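# Recover a fallen memory module and seat it in its slot

## Task

A memory stick slipped past the free slot of an open server and is now wedged between two sockets. Lift it out and push it into the free slot, which accepts it in a single orientation only. Success means every slot holds a module and both latches on each slot are closed. Letting any module fall more than a few centimetres counts as failure.

## Robot and tools

Robot: two UR7e-type arms, left_arm and right_arm, each ending in a two-finger parallel gripper whose pads open up to 50 mm. The scene frame has its origin at table-top height midway between the arms, +z up, +x out over the table, and left_arm on the +y side (image left/right does not match these names). The calibrated bases sit at left_arm (+0.017, +0.530, 0) m and right_arm (-0.047, -0.387, 0) m, both turned only slightly about z. Each arm reports its hand pose, velocities and Hand target in its own base frame, and its offsets are applied along those same base axes. Fixed cameras and the table use the scene frame. On the gripper, the fingers point along its +z and close along its x; end_effector_position is the point between the pads, and the fingertips reach 17.5 mm past it. A camera block juts about 10 cm toward the gripper's -y and turns with it.

The 18-number row: used by execute_actions and move. One flat list covers both arms: left_arm dx, dy, dz, rx, ry, rz, left_gripper position, force_limit, speed, then the same nine for right_arm and right_gripper. All values lie in [-1, 1]. The six pose numbers are an offset, not a pose: they count from that arm's Hand target as it stood when the action or move began, along its base axes. 1.0 equals 0.6 m for dx, dy, dz and 180 degrees for rx, ry, rz, which form one rotation vector turning about the Hand target's position. Six zeros means stay at (or ask again for) the Hand target. The gripper numbers are absolute settings: position +1 is fully open, about -0.65 brings the pads together, -1 closes until something stops them (use it to grip). force_limit per pad: -1 about 20 N, 0 about 102 N, +1 about 185 N. speed: -1 is 20 mm/s, 0 is 85, +1 is 150. Both start at +1. Always resend the gripper numbers you want for both arms; a 0 there is a real command. New force or speed only applies once position changes by 0.01 or more.

Tools:
- execute_actions(actions, cameras): actions is a list of actions; each action is a list of up to 15 rows, one per 1/30 s step, and a short action repeats its last row. Every row in an action counts from the action's start pose, not the previous row; the next action starts from the new Hand target, so repeating an offset moves further. An empty list returns the state plus images.
- move(target, speed, blend, stop_force, zero, blocking, cameras): straight-line gripper paths. target is one row or a list of up to 15 rows, each an offset from the same starting Hand targets (not chained); give every row the same gripper numbers. speed is m/s, 0.002 to 3.6, default 0.25 (turns at twice that in rad/s), one value or one per target. blend is in metres, one or per target; 0 stops at each target. stop_force (N, 3 to 120, shared by both arms) ends an arm's path when its wrist sensor feels that much push against the motion; do not rely on it while rotating, and leave it out when backing away from a contact. zero (default true) rezeroes before the move. blocking=false returns after about 0.5 s while the move continues; not allowed with stop_force. Paths ignore obstacles and lag more when fast. Whole move capped at 10 s.
- wait(seconds 0 to 10), stop() (brakes a running move; fingers continue), zoom_image(camera, region [x0, y0, x1, y1] pixels, at most 504 by 504, on the latest image), zero_wrist_force(arm), read_manual(section), finished_scene(scene, 1 to 2; irreversible).

Cameras: cam_high, cam_low, cam_left_wrist, cam_right_wrist, each 896x504. Wrist images may lag the arm's motion slightly.

Results: end_effector_position (m), end_effector_quat_wxyz, velocities, Hand target (your last commanded pose after clipping; next offsets start from it), Tool commands, Joint positions and torques, Wrist force and torque in gripper axes plus a peak-force line. object_status: 0 moving, 1 blocked while opening, 2 blocked while closing (a grip), 3 reached the set position or pads met (usually empty). Opening in mm is about (250 - position_measured) times 0.202. A move adds a move: line such as done, off_target, moving, held or fault, and limits=paced or limits=held. Joint velocities may read within noise. Hot motors show MOTOR HOT from 70 °C; 85 °C brakes the arm 30 to 60 s.

Control notes: commanded orientation is clipped to 32 degrees from the measured one each step; commands lag about 0.09 s or 0.17 to 0.22 s; a gripper often stops short of its target, so resend the gap as an offset. To release a press, command the target back past the gripper.

Avoid: net force near 150 N or joint contact torque at its limit (141 N m big joints, 26.3 N m wrists) causes a 10 s arm stop; the arms are stiff, so approach contacts slowly with stop_force. Keep the arms apart; a pinch or hit between them can end the scene, and a gripper closing on the other's fingers counts. Do not route paths near an arm's own base. Never drop the module more than a few centimetres, release parts while moving, slam into the server, or leave anything off the table. Long stretched or loaded holds heat motors. Random nudges may move loose parts.

Each tool is called after "Call:" by a JSON object that holds its "op" and its "data", one argument or row to a line.

## Session

Call:
{"op": "execute_actions", "data": {
  "actions": []
}}

Scene clock: 0.00 s.
left_arm: end_effector_position=(+0.6140, -0.4928, +0.3826) position_measured=3 object_status=3 end_effector_quat_wxyz=(+0.708, -0.312, +0.572, -0.272) | right_arm: end_effector_position=(+0.4084, +0.2389, +0.3650) position_measured=3 object_status=3 end_effector_quat_wxyz=(-0.563, +0.650, -0.444, +0.252)
Joint positions: left_arm=[-1.182 -0.697 1.166 -4.154 -0.296 -1.913] | right_arm=[4.293 -1.138 -2.589 0.294 0.988 -2.8]
Joint velocities: within noise
Joint torques (N m): no reading
Wrist force (N): no reading
Wrist torque (N m): no reading
Wrist force, peak (N): no reading
Hand target: left_arm +0.6140, -0.4928, +0.3826; +0.708, -0.312, +0.572, -0.272 | right_arm +0.4084, +0.2389, +0.3650; -0.563, +0.650, -0.444, +0.252
Tool commands: left_gripper/position=+1.0 left_gripper/force_limit=+1.0 left_gripper/speed=+1.0 right_gripper/position=+1.0 right_gripper/force_limit=+1.0 right_gripper/speed=+1.0

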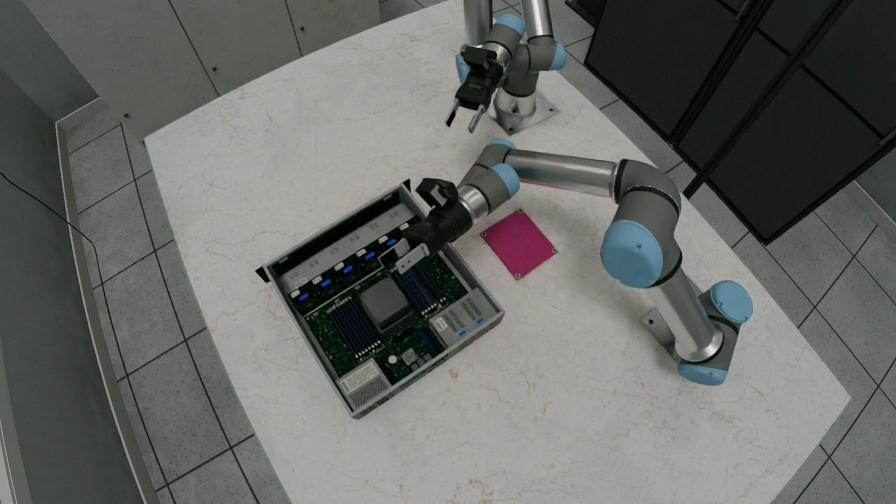

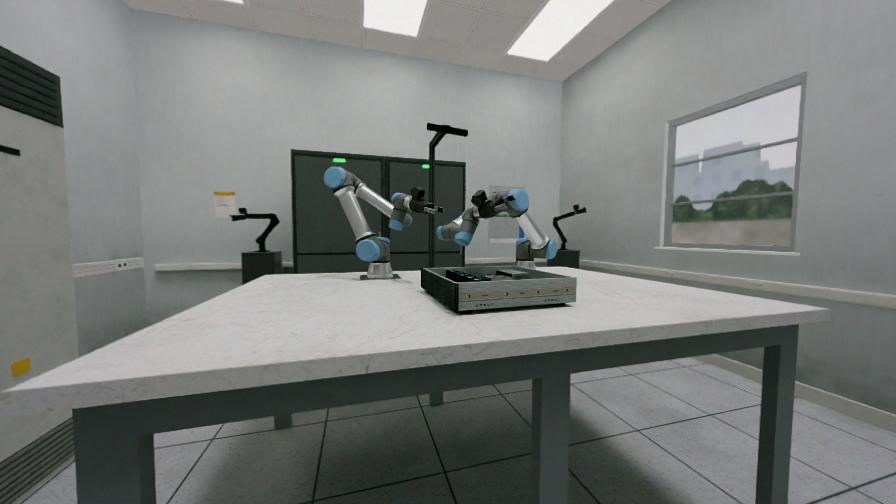

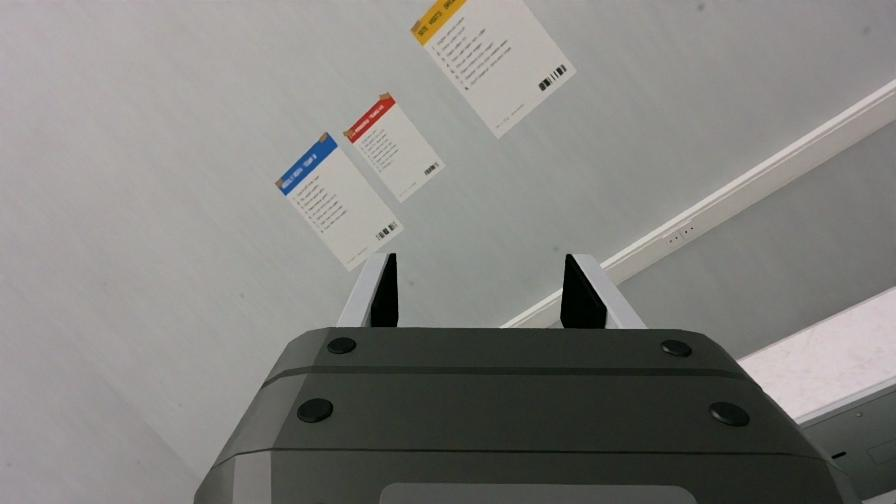

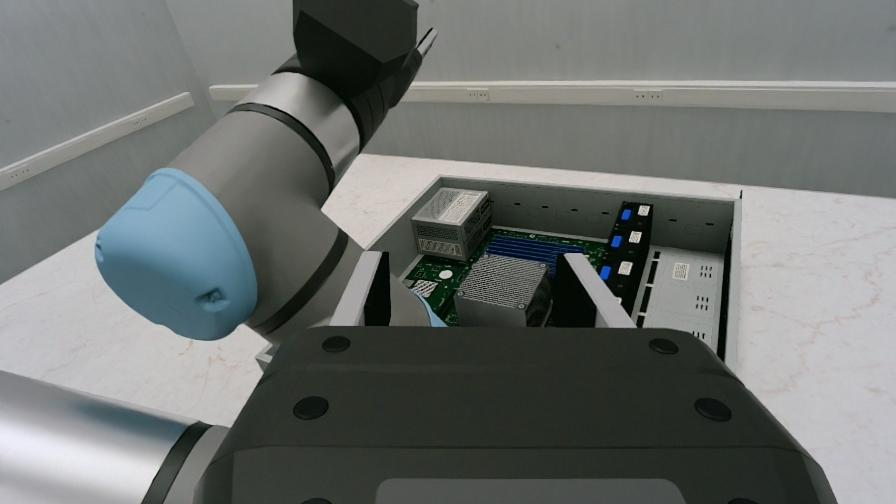

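Call:
{"op": "zoom_image", "data": {
  "camera": "cam_high",
  "region": [250, 170, 510, 420]
}}

Scaled by 1.938 from the camera's 896x504 image, which has a finer 1280x720 frame.

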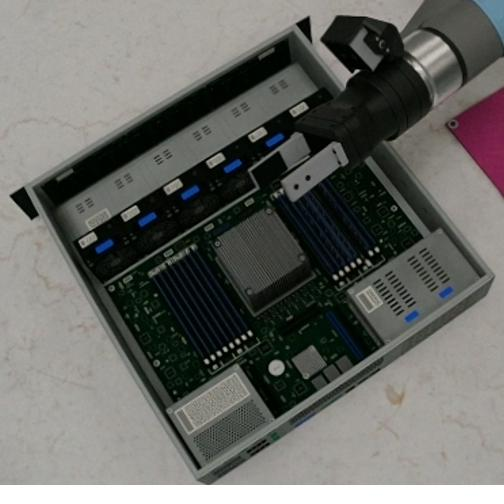

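Call:
{"op": "move", "data": {
  "target": [0.078,0.111,-0.104,0.044,0.407,-0.390,1,1,1,0,0,0,0,0,0,1,1,1],
  "cameras": ["all"]
}}

Scene clock: 18.60 s.
left_arm: end_effector_position=(+0.6608, -0.4262, +0.3202) position_measured=3 object_status=3 end_effector_quat_wxyz=(+0.001, +0.000, +0.940, -0.342) | right_arm: end_effector_position=(+0.4084, +0.2389, +0.3650) position_measured=3 object_status=3 end_effector_quat_wxyz=(-0.563, +0.650, -0.444, +0.252)
Joint positions: left_arm=[-0.564 -1.035 1.162 -2.121 -2.143 -2.26] | right_arm=[4.293 -1.138 -2.589 0.294 0.988 -2.8]
Joint torques (N m): left_arm=[10.19 -37.84 -32.18 -2.68 -3.27 2.89] | right_arm=[0.8 1.7 19.75 2.64 -0.31 -0.02]
Wrist force (N): left_arm=[-0.3 1.0 0.8] | right_arm=[-0.1 0.1 -0.1]
Wrist torque (N m): left_arm=[-0.05 -0.28 -0.27] | right_arm=[0.01 0.01 0.01]
Wrist force, peak (N): left_arm=[-0.3 1.4 0.8] | right_arm=[0.0 -0.6 0.1]
Hand target: left_arm +0.6608, -0.4262, +0.3202; +0.001, +0.000, +0.940, -0.342 | right_arm +0.4084, +0.2389, +0.3650; -0.563, +0.650, -0.444, +0.252
Off the commanded pose: left_arm 0.000 m, 0 deg | right_arm 0.000 m, 0 deg.
move: done
camera_calibration:
cam_left_wrist: T_world_to_cam=[[-0.999805, -0.00813177, -0.0180198, 0.671664], [-0.00144059, 0.939032, -0.343827, 0.527016], [0.0197171, -0.343734, -0.93886, 0.267571], [0, 0, 0, 1]] pos_world=[0.667016, -0.397449, 0.444517]

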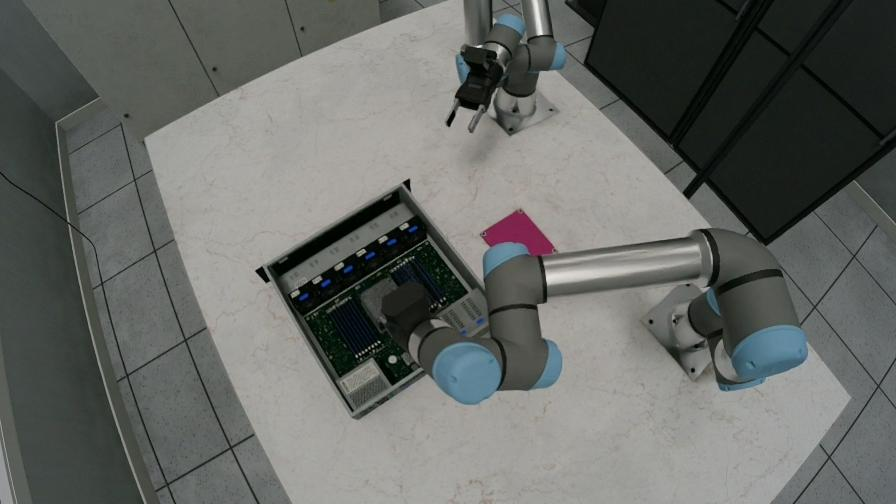

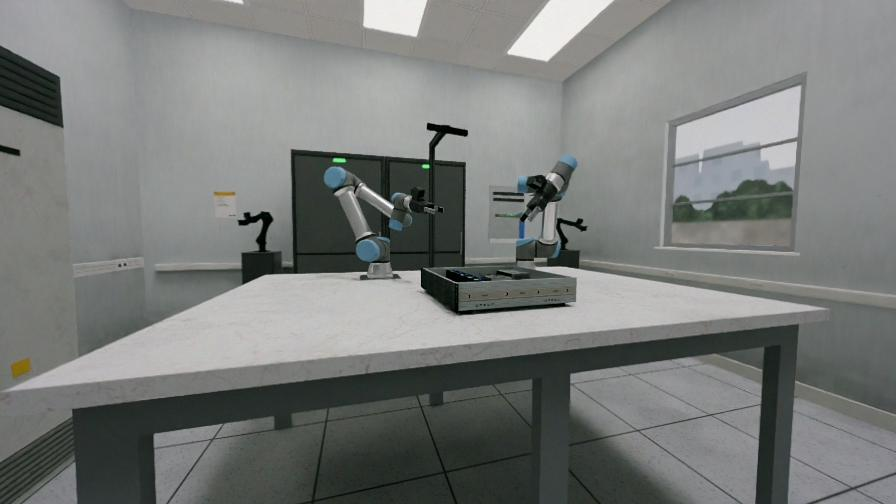

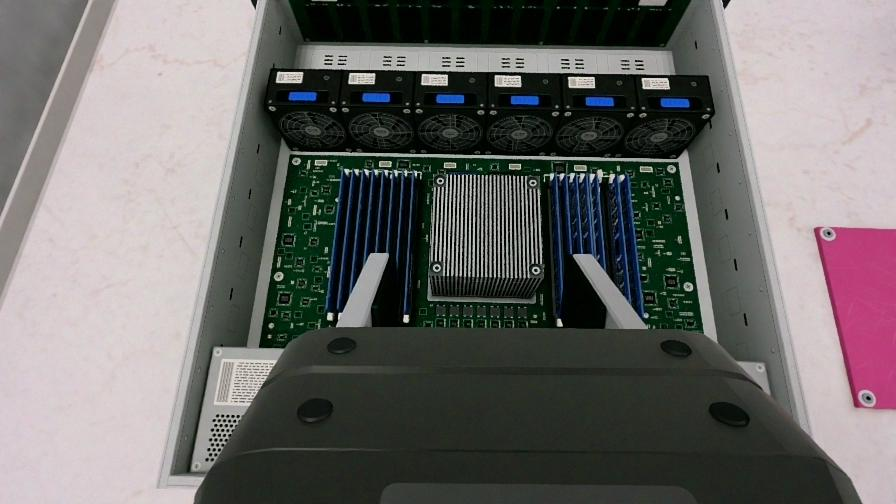

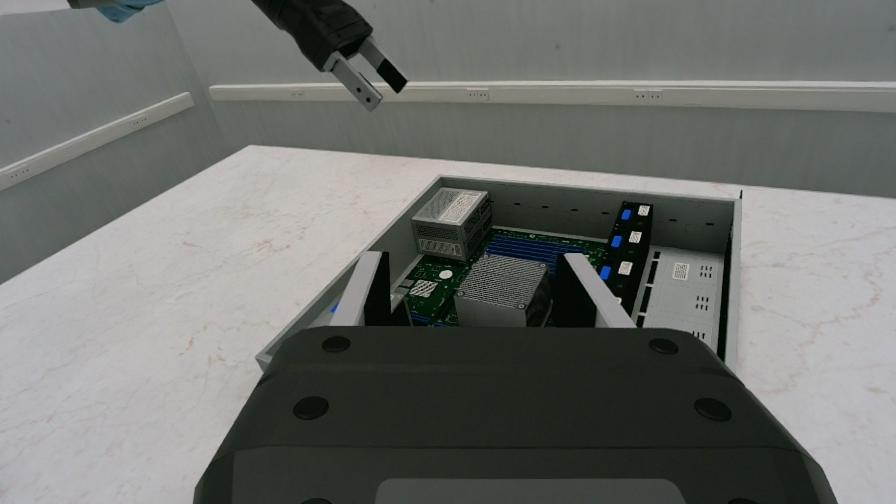

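Call:
{"op": "zoom_image", "data": {
  "camera": "cam_left_wrist",
  "region": [530, 150, 680, 340]
}}

Call:
{"op": "zoom_image", "data": {
  "camera": "cam_left_wrist",
  "region": [310, 150, 460, 340]
}}

Scaled by 2.653 from the camera's 896x504 image, which has a finer 1280x720 frame.

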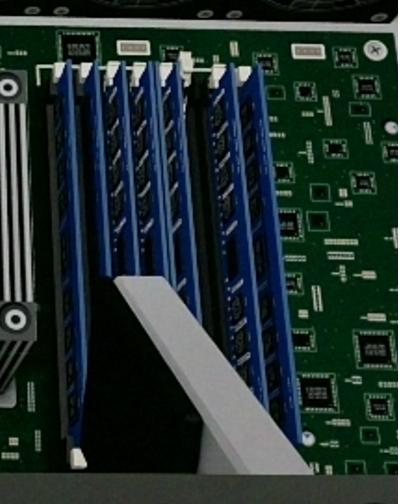

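Scaled by 2.653 from the camera's 896x504 image, which has a finer 1280x720 frame.

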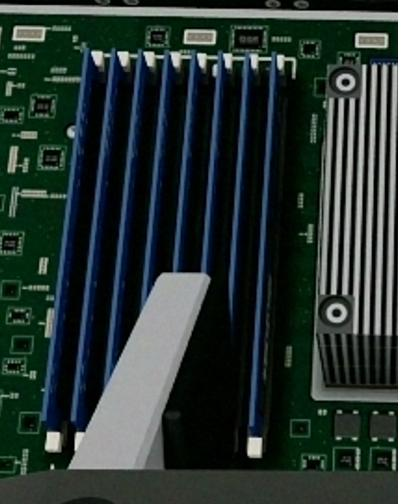

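Call:
{"op": "move", "data": {
  "target": [-0.19,0.05,-0.1,0,0,0,1,1,1,0,0,0,0,0,0,1,1,1],
  "cameras": ["cam_left_wrist"]
}}

Call:
{"op": "zoom_image", "data": {
  "camera": "cam_left_wrist",
  "region": [340, 100, 560, 330]
}}

Scene clock: 24.90 s.
left_arm: end_effector_position=(+0.5469, -0.3963, +0.2603) position_measured=3 object_status=3 end_effector_quat_wxyz=(+0.001, +0.000, +0.940, -0.342) | right_arm: end_effector_position=(+0.4084, +0.2389, +0.3650) position_measured=3 object_status=3 end_effector_quat_wxyz=(-0.563, +0.650, -0.444, +0.252)
Joint positions: left_arm=[-0.625 -1.267 1.668 -2.429 -2.117 -2.325] | right_arm=[4.293 -1.138 -2.589 0.294 0.988 -2.8]
Joint torques (N m): left_arm=[-8.96 -52.82 -17.07 -4.97 0.88 -2.65] | right_arm=[0.73 2.14 19.65 2.65 -0.2 -0.13]
Wrist force (N): left_arm=[-0.4 1.2 0.3] | right_arm=[0.0 -0.1 0.1]
Wrist torque (N m): left_arm=[-0.02 -0.27 -0.14] | right_arm=[-0.01 0.01 0.01]
Wrist force, peak (N): left_arm=[1.2 2.1 0.9] | right_arm=[0.5 -0.2 0.0]
Hand target: left_arm +0.5468, -0.3962, +0.2602; +0.001, +0.000, +0.940, -0.342 | right_arm +0.4084, +0.2389, +0.3650; -0.563, +0.650, -0.444, +0.252
Off the commanded pose: left_arm 0.000 m, 0 deg | right_arm 0.000 m, 0 deg.
move: done
camera_calibration:
cam_left_wrist: T_world_to_cam=[[-0.999811, -0.00783924, -0.0178057, 0.556977], [-0.00124381, 0.939109, -0.343616, 0.477889], [0.0194152, -0.343529, -0.938941, 0.224072], [0, 0, 0, 1]] pos_world=[0.553116, -0.367448, 0.384518]
Images, in order (width x height): cam_left_wrist 896x504.

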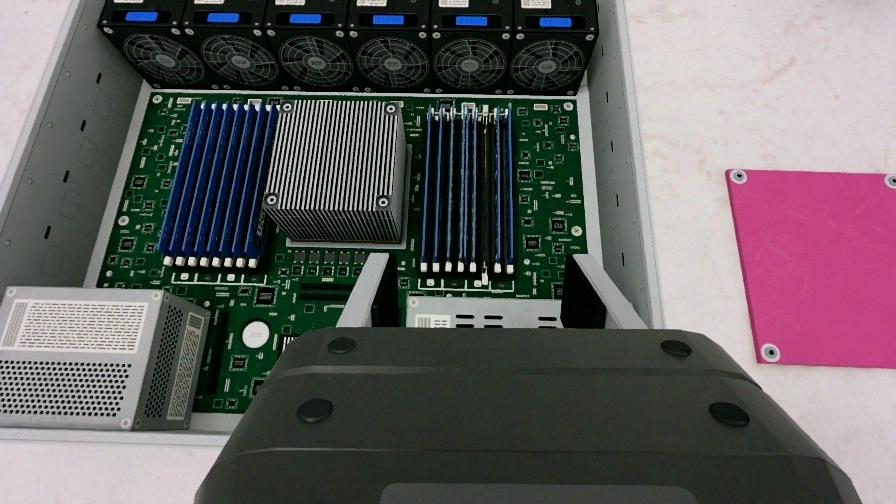

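Scaled by 2.191 from the camera's 896x504 image, which has a finer 1280x720 frame.

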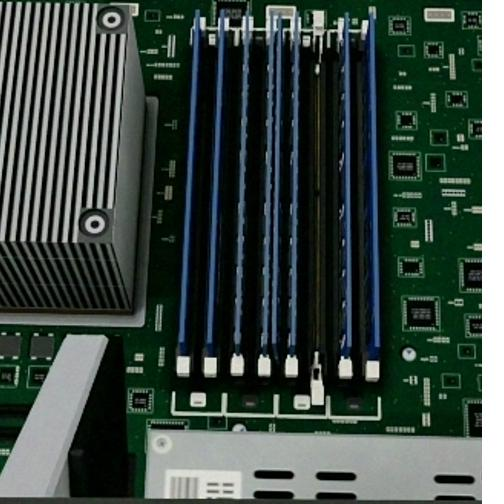

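Call:
{"op": "move", "data": {
  "target": [0.01,-0.09,-0.13,0,0,0,1,1,1,0,0,0,0,0,0,1,1,1],
  "cameras": ["cam_left_wrist"]
}}

Call:
{"op": "zoom_image", "data": {
  "camera": "cam_left_wrist",
  "region": [390, 0, 570, 160]
}}

Call:
{"op": "zoom_image", "data": {
  "camera": "cam_left_wrist",
  "region": [390, 160, 570, 330]
}}

Scene clock: 28.70 s.
left_arm: end_effector_position=(+0.5528, -0.4501, +0.1824) position_measured=3 object_status=3 end_effector_quat_wxyz=(+0.001, +0.000, +0.940, -0.342) | right_arm: end_effector_position=(+0.4084, +0.2389, +0.3650) position_measured=3 object_status=3 end_effector_quat_wxyz=(-0.563, +0.650, -0.444, +0.252)
Joint positions: left_arm=[-0.691 -1.114 1.679 -2.627 -2.087 -2.393] | right_arm=[4.293 -1.138 -2.589 0.294 0.988 -2.8]
Joint torques (N m): left_arm=[-9.36 -30.66 -29.37 -5.37 0.93 -2.48] | right_arm=[0.36 0.63 19.19 2.8 -0.37 0.08]
Wrist force (N): left_arm=[-0.3 0.9 0.1] | right_arm=[-0.2 0.1 0.2]
Wrist torque (N m): left_arm=[-0.06 -0.29 -0.15] | right_arm=[0.01 0.03 0.00]
Wrist force, peak (N): left_arm=[0.1 1.3 2.2] | right_arm=[-0.1 -0.4 0.3]
Hand target: left_arm +0.5528, -0.4502, +0.1822; +0.001, +0.000, +0.940, -0.342 | right_arm +0.4084, +0.2389, +0.3650; -0.563, +0.650, -0.444, +0.252
Off the commanded pose: left_arm 0.000 m, 0 deg | right_arm 0.000 m, 0 deg.
move: done
camera_calibration:
cam_left_wrist: T_world_to_cam=[[-0.999809, -0.00796741, -0.0178655, 0.561031], [-0.00134178, 0.939076, -0.343706, 0.501721], [0.0195155, -0.343616, -0.938907, 0.132229], [0, 0, 0, 1]] pos_world=[0.559016, -0.421249, 0.306618]
Images, in order (width x height): cam_left_wrist 896x504.

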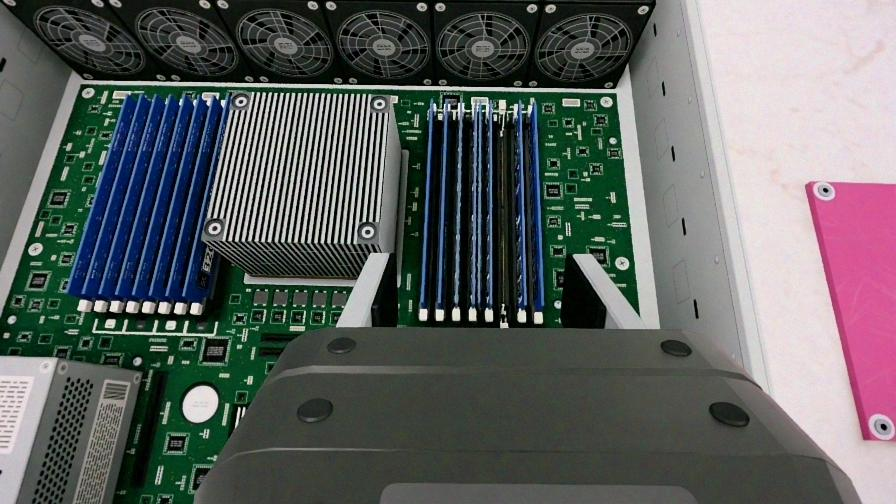

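Scaled by 2.800 from the camera's 896x504 image, which has a finer 1280x720 frame.

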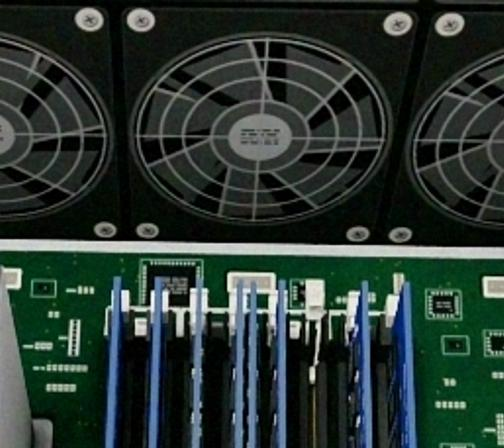

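Scaled by 2.800 from the camera's 896x504 image, which has a finer 1280x720 frame.

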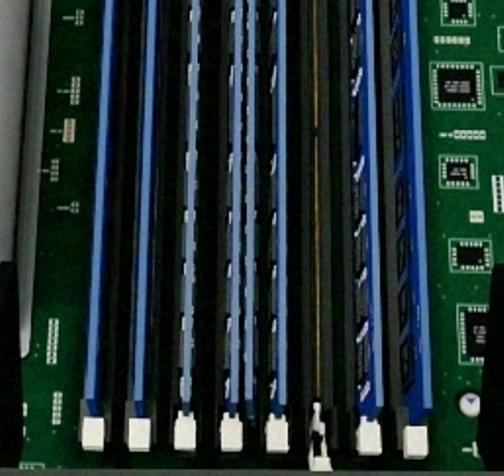

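Call:
{"op": "move", "data": {
  "target": [-0.02,0.16,-0.03,-0.194,0,0,1,1,1,0,0,0,0,0,0,1,1,1],
  "cameras": ["cam_left_wrist"]
}}

Call:
{"op": "zoom_image", "data": {
  "camera": "cam_left_wrist",
  "region": [390, 160, 590, 330]
}}

Scene clock: 36.07 s.
left_arm: end_effector_position=(+0.5408, -0.3542, +0.1642) position_measured=3 object_status=3 end_effector_quat_wxyz=(+0.001, +0.000, +0.794, -0.608) | right_arm: end_effector_position=(+0.4084, +0.2389, +0.3650) position_measured=3 object_status=3 end_effector_quat_wxyz=(-0.563, +0.650, -0.444, +0.252)
Joint positions: left_arm=[-0.435 -0.858 1.887 -3.601 -2.636 -2.629] | right_arm=[4.293 -1.138 -2.589 0.294 0.988 -2.8]
Joint torques (N m): left_arm=[10.63 -30.92 -20.56 -4.16 -3.15 -2.61] | right_arm=[1.43 1.88 20.14 2.45 -0.11 0]
Wrist force (N): left_arm=[-0.5 1.3 0.4] | right_arm=[0.2 -0.3 0.0]
Wrist torque (N m): left_arm=[0.04 -0.17 -0.07] | right_arm=[-0.02 -0.03 0.01]
Wrist force, peak (N): left_arm=[-0.7 2.2 0.1] | right_arm=[0.4 -0.4 0.4]
Hand target: left_arm +0.5408, -0.3542, +0.1642; +0.001, +0.000, +0.794, -0.608 | right_arm +0.4084, +0.2389, +0.3650; -0.563, +0.650, -0.444, +0.252
Off the commanded pose: left_arm 0.000 m, 0 deg | right_arm 0.000 m, 0 deg.
move: done
camera_calibration:
cam_left_wrist: T_world_to_cam=[[-0.999811, -0.0166189, -0.0101157, 0.545125], [-0.00124329, 0.573456, -0.819235, 0.354017], [0.0194157, -0.819068, -0.573368, -0.0800185], [0, 0, 0, 1]] pos_world=[0.547016, -0.259494, 0.249657]
Images, in order (width x height): cam_left_wrist 896x504.

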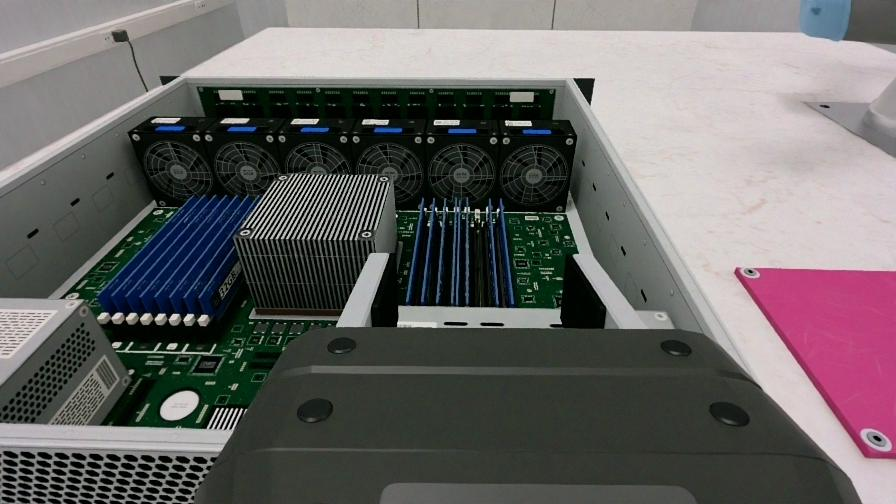

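Scaled by 2.520 from the camera's 896x504 image, which has a finer 1280x720 frame.

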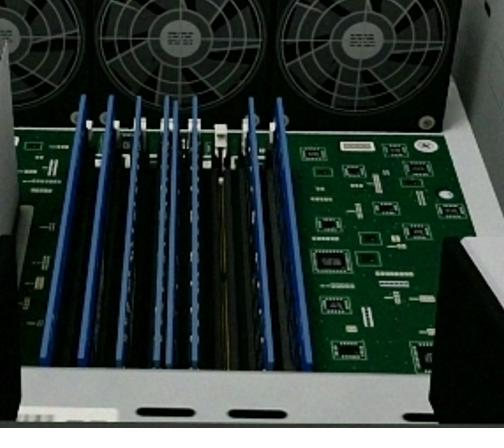

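Call:
{"op": "zoom_image", "data": {
  "camera": "cam_left_wrist",
  "region": [410, 185, 510, 245]
}}

Call:
{"op": "zoom_image", "data": {
  "camera": "cam_left_wrist",
  "region": [400, 260, 520, 320]
}}

Scaled by 5.040 from the camera's 896x504 image, which has a finer 1280x720 frame.

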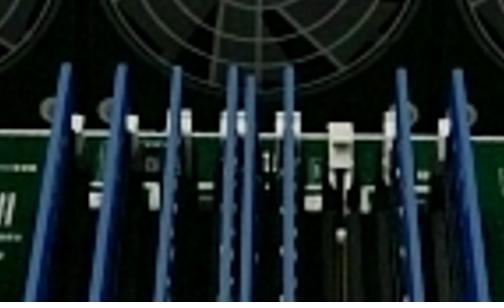

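Scaled by 4.200 from the camera's 896x504 image, which has a finer 1280x720 frame.

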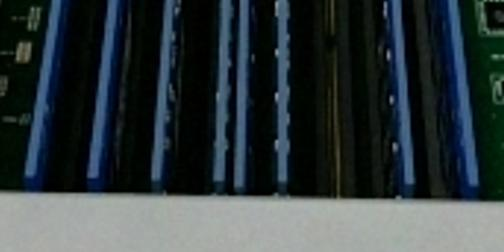

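Call:
{"op": "move", "data": {
  "target": [-0.01,-0.131,-0.03,0.3056,0,0,1,1,1,0,0,0,0,0,0,1,1,1],
  "cameras": ["cam_left_wrist"]
}}

Call:
{"op": "zoom_image", "data": {
  "camera": "cam_left_wrist",
  "region": [370, 150, 570, 330]
}}

Scene clock: 59.20 s.
left_arm: end_effector_position=(+0.5348, -0.4328, +0.1462) position_measured=3 object_status=3 end_effector_quat_wxyz=(+0.001, +0.000, +0.985, -0.173) | right_arm: end_effector_position=(+0.4084, +0.2389, +0.3650) position_measured=3 object_status=3 end_effector_quat_wxyz=(-0.563, +0.650, -0.444, +0.252)
Joint positions: left_arm=[-0.784 -1.138 1.623 -2.308 -1.813 -2.385] | right_arm=[4.293 -1.138 -2.589 0.294 0.988 -2.8]
Joint torques (N m): left_arm=[-7.92 -30.4 -30.03 -2.6 1.57 -2.64] | right_arm=[0.73 2.15 20.19 2.55 -0.25 -0.05]
Wrist force (N): left_arm=[0.1 0.4 0.4] | right_arm=[0.0 0.0 0.3]
Wrist torque (N m): left_arm=[-0.10 -0.39 -0.17] | right_arm=[0.00 -0.01 0.01]
Wrist force, peak (N): left_arm=[-0.7 2.0 -0.1] | right_arm=[-0.1 -0.2 0.5]
Hand target: left_arm +0.5348, -0.4328, +0.1462; +0.001, +0.000, +0.985, -0.172 | right_arm +0.4084, +0.2389, +0.3650; -0.563, +0.650, -0.444, +0.252
Off the commanded pose: left_arm 0.000 m, 0 deg | right_arm 0.000 m, 0 deg.
move: done
camera_calibration:
cam_left_wrist: T_world_to_cam=[[-0.999807, -0.00135181, -0.0196153, 0.545657], [-0.00134073, 0.999999, -0.000578152, 0.449288], [0.0196161, -0.000551742, -0.999807, 0.261909], [0, 0, 0, 1]] pos_world=[0.541016, -0.448405, 0.272821]
Images, in order (width x height): cam_left_wrist 896x504.

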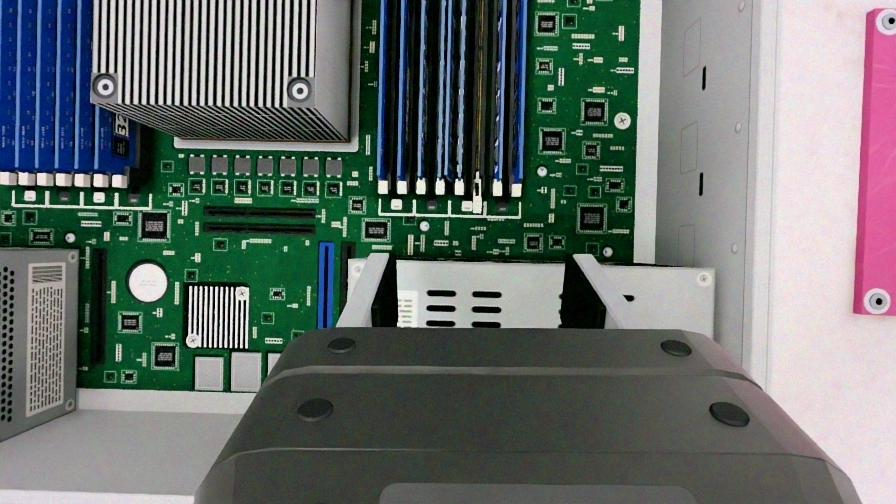

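Scaled by 2.520 from the camera's 896x504 image, which has a finer 1280x720 frame.

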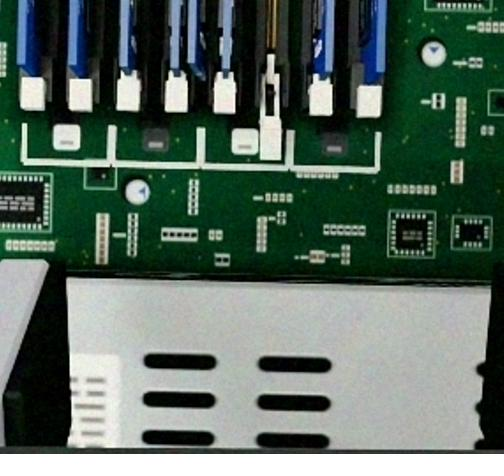

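Call:
{"op": "move", "data": {
  "target": [-0.01,-0.1,-0.05,0,0,0,0,1,1,0,0,0,0,0,0,1,1,1],
  "cameras": ["cam_left_wrist"]
}}

Call:
{"op": "zoom_image", "data": {
  "camera": "cam_left_wrist",
  "region": [370, 130, 550, 260]
}}

Call:
{"op": "zoom_image", "data": {
  "camera": "cam_left_wrist",
  "region": [370, 0, 550, 130]
}}

Scene clock: 66.57 s.
left_arm: end_effector_position=(+0.5288, -0.4926, +0.1163) position_measured=152 object_status=3 end_effector_quat_wxyz=(+0.001, +0.000, +0.985, -0.172) | right_arm: end_effector_position=(+0.4084, +0.2389, +0.3650) position_measured=3 object_status=3 end_effector_quat_wxyz=(-0.563, +0.650, -0.444, +0.252)
Joint positions: left_arm=[-0.855 -1.039 1.559 -2.358 -1.794 -2.455] | right_arm=[4.293 -1.138 -2.589 0.294 0.988 -2.8]
Joint torques (N m): left_arm=[-8.64 -33.78 -29.18 -5 1.51 -2.41] | right_arm=[0.8 0.8 19.65 2.63 -0.4 -0.07]
Wrist force (N): left_arm=[-0.1 0.8 0.4] | right_arm=[-0.1 -0.1 0.2]
Wrist torque (N m): left_arm=[-0.03 -0.35 -0.17] | right_arm=[-0.03 0.03 0.01]
Wrist force, peak (N): left_arm=[0.3 1.6 -1.2] | right_arm=[-0.1 -0.4 0.1]
Hand target: left_arm +0.5288, -0.4928, +0.1162; +0.001, +0.000, +0.985, -0.172 | right_arm +0.4084, +0.2389, +0.3650; -0.563, +0.650, -0.444, +0.252
Off the commanded pose: left_arm 0.000 m, 0 deg | right_arm 0.000 m, 0 deg.
move: done
camera_calibration:
cam_left_wrist: T_world_to_cam=[[-0.999807, -0.00134721, -0.0196157, 0.538993], [-0.00134201, 0.999999, -0.000278157, 0.50909], [0.0196161, -0.000251779, -0.999808, 0.232252], [0, 0, 0, 1]] pos_world=[0.535016, -0.508305, 0.242922]
Images, in order (width x height): cam_left_wrist 896x504.

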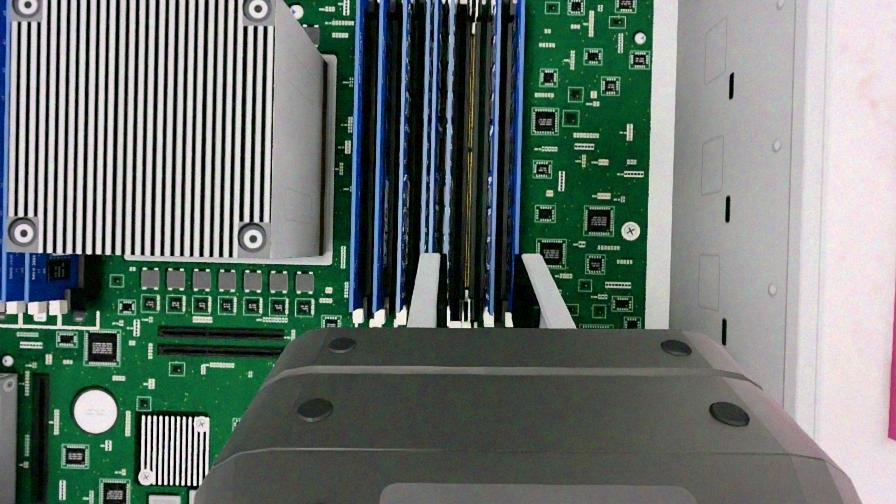

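Scaled by 2.800 from the camera's 896x504 image, which has a finer 1280x720 frame.

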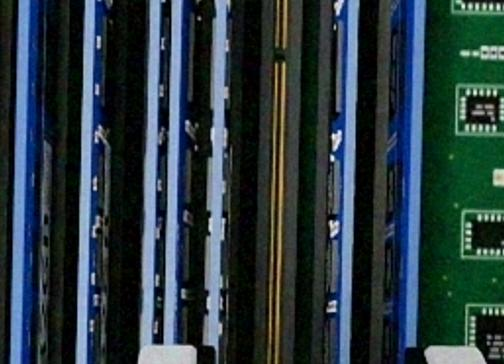

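Scaled by 2.800 from the camera's 896x504 image, which has a finer 1280x720 frame.

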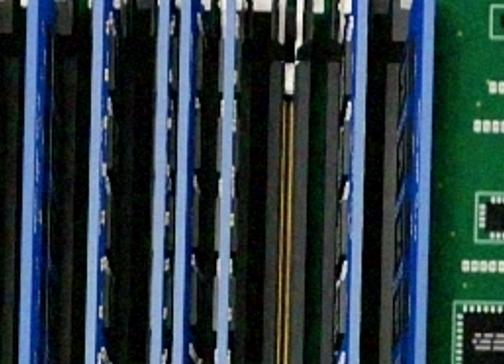

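Call:
{"op": "move", "data": {
  "target": [
    [0,0,0.1,0,0,0,0,1,1,0,0,0,0,0,0,1,1,1],
    [-0.182,0.021,0.1,-0.196,-0.196,0.472,0,1,1,0,0,0,0,0,0,1,1,1],
    [-0.182,0.021,0.023,-0.196,-0.196,0.472,0,1,1,0,0,0,0,0,0,1,1,1]
  ],
  "cameras": ["cam_left_wrist"],
  "blend": 0.03
}}

Scene clock: 77.17 s.
left_arm: end_effector_position=(+0.4196, -0.4802, +0.1301) position_measured=152 object_status=3 end_effector_quat_wxyz=(-0.381, +0.597, -0.596, +0.379) | right_arm: end_effector_position=(+0.4084, +0.2389, +0.3650) position_measured=3 object_status=3 end_effector_quat_wxyz=(-0.563, +0.650, -0.444, +0.252)
Joint positions: left_arm=[-1.466 -1.123 2.11 -2.775 -0.448 -4.472] | right_arm=[4.293 -1.138 -2.589 0.294 0.988 -2.8]
Joint torques (N m): left_arm=[-8.82 -22.7 -21.57 -1.96 4.32 -2.62] | right_arm=[1.05 2.29 20.5 2.53 -0.22 -0.22]
Wrist force (N): left_arm=[-0.7 0.8 0.1] | right_arm=[0.0 -0.5 0.0]
Wrist torque (N m): left_arm=[-0.06 -0.15 -0.10] | right_arm=[-0.06 0.00 0.00]
Wrist force, peak (N): left_arm=[-0.5 3.1 0.6] | right_arm=[0.3 -0.4 0.1]
Hand target: left_arm +0.4196, -0.4802, +0.1300; -0.381, +0.597, -0.596, +0.379 | right_arm +0.4084, +0.2389, +0.3650; -0.563, +0.650, -0.444, +0.252
Off the commanded pose: left_arm 0.000 m, 0 deg | right_arm 0.000 m, 0 deg.
move: done; blend cut to 0.0231 m at target 2
camera_calibration:
cam_left_wrist: T_world_to_cam=[[0.0156318, -0.999801, -0.0123945, -0.476463], [-0.705332, -0.00223991, -0.708874, 0.402774], [0.708705, 0.0198232, -0.705227, -0.0696579], [0, 0, 0, 1]] pos_world=[0.340904, -0.474085, 0.230486]
Images, in order (width x height): cam_left_wrist 896x504.

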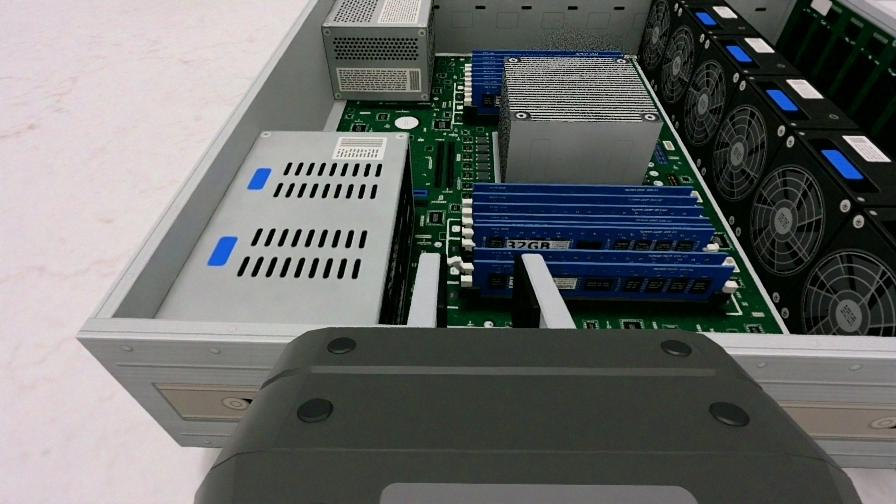

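Call:
{"op": "zoom_image", "data": {
  "camera": "cam_left_wrist",
  "region": [670, 180, 770, 320]
}}

Call:
{"op": "zoom_image", "data": {
  "camera": "cam_left_wrist",
  "region": [430, 170, 540, 330]
}}

Scaled by 3.600 from the camera's 896x504 image, which has a finer 1280x720 frame.

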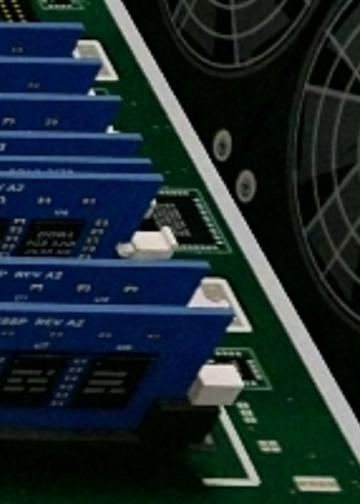

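Scaled by 3.150 from the camera's 896x504 image, which has a finer 1280x720 frame.

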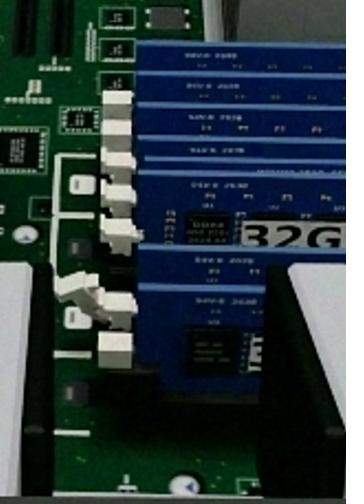

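Call:
{"op": "move", "data": {
  "target": [
    [0.06,0.02,0.08,0,0,0,-1,-0.5,0,0,0,0,0,0,0,1,1,1],
    [0.194,0.02,0.08,0.2855,0.278,-0.4478,-1,-0.5,0,0,0,0,0,0,0,1,1,1],
    [0.194,0.02,-0.05,0.2855,0.278,-0.4478,-1,-0.5,0,0,0,0,0,0,0,1,1,1]
  ],
  "cameras": ["cam_left_wrist"],
  "blend": 0.02
}}

Call:
{"op": "zoom_image", "data": {
  "camera": "cam_left_wrist",
  "region": [370, 180, 530, 330]
}}

Scene clock: 105.60 s.
left_arm: end_effector_position=(+0.5360, -0.4682, +0.1002) position_measured=252 object_status=3 end_effector_quat_wxyz=(+0.001, +0.013, +1.000, +0.000) | right_arm: end_effector_position=(+0.4084, +0.2389, +0.3650) position_measured=3 object_status=3 end_effector_quat_wxyz=(-0.563, +0.650, -0.444, +0.252)
Joint positions: left_arm=[-0.907 -0.974 1.381 -1.978 -1.568 -2.452] | right_arm=[4.293 -1.138 -2.589 0.294 0.988 -2.8]
Joint torques (N m): left_arm=[9.68 -38.58 -17.25 -4.49 -2.02 2.79] | right_arm=[0.37 2.25 19.12 2.73 -0.34 -0.17]
Wrist force (N): left_arm=[0.0 0.3 0.3] | right_arm=[0.4 -0.1 0.0]
Wrist torque (N m): left_arm=[-0.01 -0.36 -0.32] | right_arm=[-0.01 -0.06 0.01]
Wrist force, peak (N): left_arm=[-0.1 3.6 -0.5] | right_arm=[0.0 0.3 0.4]
Hand target: left_arm +0.5360, -0.4682, +0.1000; +0.001, +0.013, +1.000, +0.000 | right_arm +0.4084, +0.2389, +0.3650; -0.563, +0.650, -0.444, +0.252
Off the commanded pose: left_arm 0.000 m, 0 deg | right_arm 0.000 m, 0 deg.
move: done
camera_calibration:
cam_left_wrist: T_world_to_cam=[[-0.999331, 0.0307142, -0.0198682, 0.560642], [0.0221327, 0.940126, 0.340108, 0.409924], [0.0291248, 0.339441, -0.940176, 0.364035], [0, 0, 0, 1]] pos_world=[0.540592, -0.526168, 0.213977]
Images, in order (width x height): cam_left_wrist 896x504.

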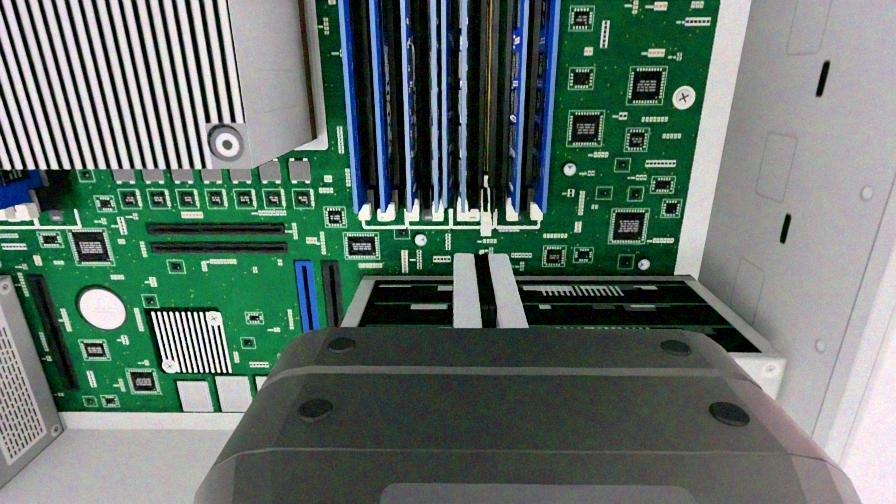

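Scaled by 3.150 from the camera's 896x504 image, which has a finer 1280x720 frame.

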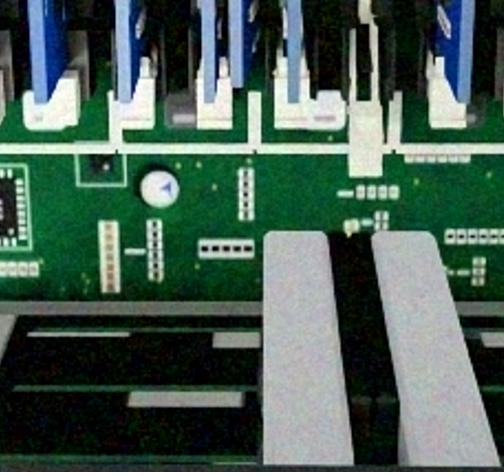

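Call:
{"op": "move", "data": {
  "target": [
    [0.0022,-0.0025,-0.055,0,0,0,-1,-0.5,0,0,0,0,0,0,0,1,1,1]
  ],
  "cameras": ["cam_left_wrist"],
  "speed": 0.05,
  "stop_force": 15
}}

Call:
{"op": "zoom_image", "data": {
  "camera": "cam_left_wrist",
  "region": [400, 200, 560, 330]
}}

Scene clock: 131.63 s.
left_arm: end_effector_position=(+0.5373, -0.4697, +0.0670) position_measured=252 object_status=3 end_effector_quat_wxyz=(+0.001, +0.013, +1.000, +0.000) | right_arm: end_effector_position=(+0.4084, +0.2389, +0.3650) position_measured=3 object_status=3 end_effector_quat_wxyz=(-0.563, +0.650, -0.444, +0.252)
Joint positions: left_arm=[-0.907 -0.936 1.41 -2.045 -1.568 -2.452] | right_arm=[4.293 -1.138 -2.589 0.294 0.988 -2.8]
Joint torques (N m): left_arm=[10.28 -38.83 -17.05 -4.53 -1.32 2.73] | right_arm=[0.78 2.11 20.19 2.72 -0.14 0.06]
Wrist force (N): left_arm=[0.3 0.7 0.6] | right_arm=[0.1 0.1 0.0]
Wrist torque (N m): left_arm=[0.05 -0.42 -0.31] | right_arm=[0.03 -0.01 0.01]
Wrist force, peak (N): left_arm=[0.3 1.0 0.1] | right_arm=[0.1 -0.2 0.5]
Hand target: left_arm +0.5373, -0.4697, +0.0670; +0.001, +0.013, +1.000, +0.000 | right_arm +0.4084, +0.2389, +0.3650; -0.563, +0.650, -0.444, +0.252
Off the commanded pose: left_arm 0.000 m, 0 deg | right_arm 0.000 m, 0 deg.
move: done
camera_calibration:
cam_left_wrist: T_world_to_cam=[[-0.999331, 0.0307142, -0.0198682, 0.561428], [0.0221327, 0.940126, 0.340108, 0.422595], [0.0291248, 0.339441, -0.940176, 0.333289], [0, 0, 0, 1]] pos_world=[0.541992, -0.527668, 0.180777]
Images, in order (width x height): cam_left_wrist 896x504.

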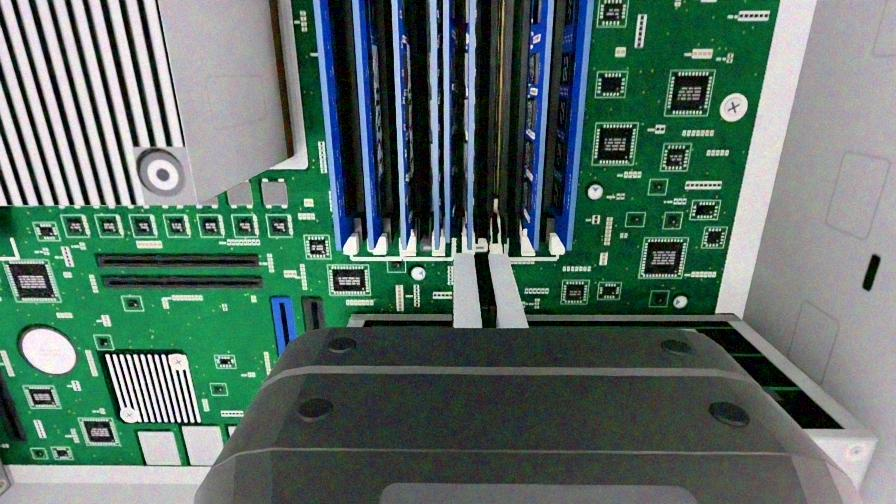

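Scaled by 3.150 from the camera's 896x504 image, which has a finer 1280x720 frame.

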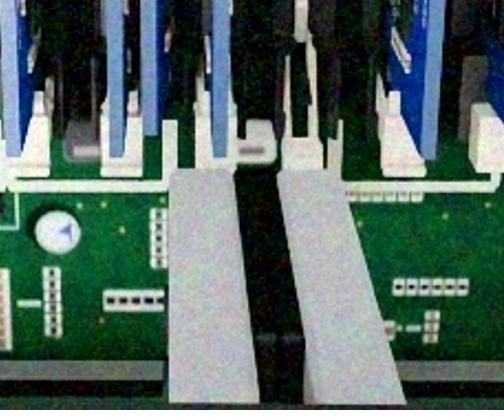

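Call:
{"op": "move", "data": {
  "target": [
    [0,0,-0.03,0,0,0,-1,-0.5,0,0,0,0,0,0,0,1,1,1]
  ],
  "cameras": ["cam_left_wrist"],
  "speed": 0.015,
  "stop_force": 25
}}

Call:
{"op": "zoom_image", "data": {
  "camera": "cam_left_wrist",
  "region": [400, 200, 560, 330]
}}

Scene clock: 136.30 s.
left_arm: end_effector_position=(+0.5374, -0.4698, +0.0529) position_measured=252 object_status=3 end_effector_quat_wxyz=(+0.001, +0.013, +1.000, +0.000) | right_arm: end_effector_position=(+0.4084, +0.2389, +0.3650) position_measured=3 object_status=3 end_effector_quat_wxyz=(-0.563, +0.650, -0.444, +0.252)
Joint positions: left_arm=[-0.907 -0.921 1.423 -2.075 -1.568 -2.452] | right_arm=[4.293 -1.138 -2.589 0.294 0.988 -2.8]
Joint torques (N m): left_arm=[7.01 -52.93 -18.7 0.85 1.14 2.63] | right_arm=[0.95 2.1 20.17 2.57 -0.19 -0.19]
Wrist force (N): left_arm=[-0.4 -3.1 -18.9] | right_arm=[0.1 0.0 0.2]
Wrist torque (N m): left_arm=[0.05 -0.41 -0.33] | right_arm=[-0.01 -0.02 0.01]
Wrist force, peak (N): left_arm=[2.1 7.5 -40.7] | right_arm=[-0.4 -0.3 0.4]
Hand target: left_arm +0.5374, -0.4698, +0.0530; +0.001, +0.013, +1.000, +0.000 (not the last commanded pose) | right_arm +0.4084, +0.2389, +0.3650; -0.563, +0.650, -0.444, +0.252
Off the commanded pose: left_arm 0.004 m, 0 deg | right_arm 0.000 m, 0 deg.
move: contact (left_arm)
camera_calibration:
cam_left_wrist: T_world_to_cam=[[-0.99933, 0.0306539, -0.0200017, 0.561138], [0.0220371, 0.940203, 0.3399, 0.427519], [0.0292249, 0.339231, -0.940249, 0.319879], [0, 0, 0, 1]] pos_world=[0.541992, -0.527669, 0.166676]
Images, in order (width x height): cam_left_wrist 896x504.

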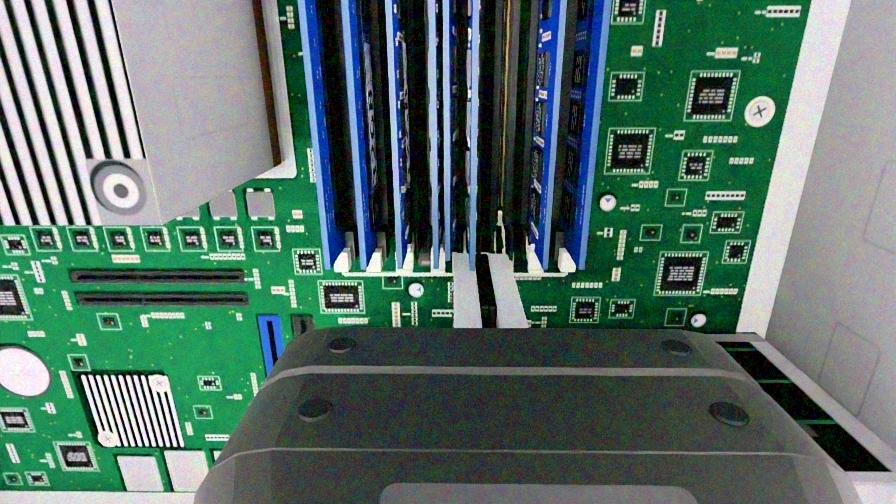

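Scaled by 3.150 from the camera's 896x504 image, which has a finer 1280x720 frame.

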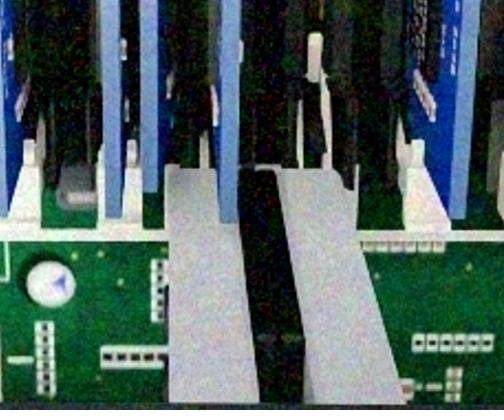

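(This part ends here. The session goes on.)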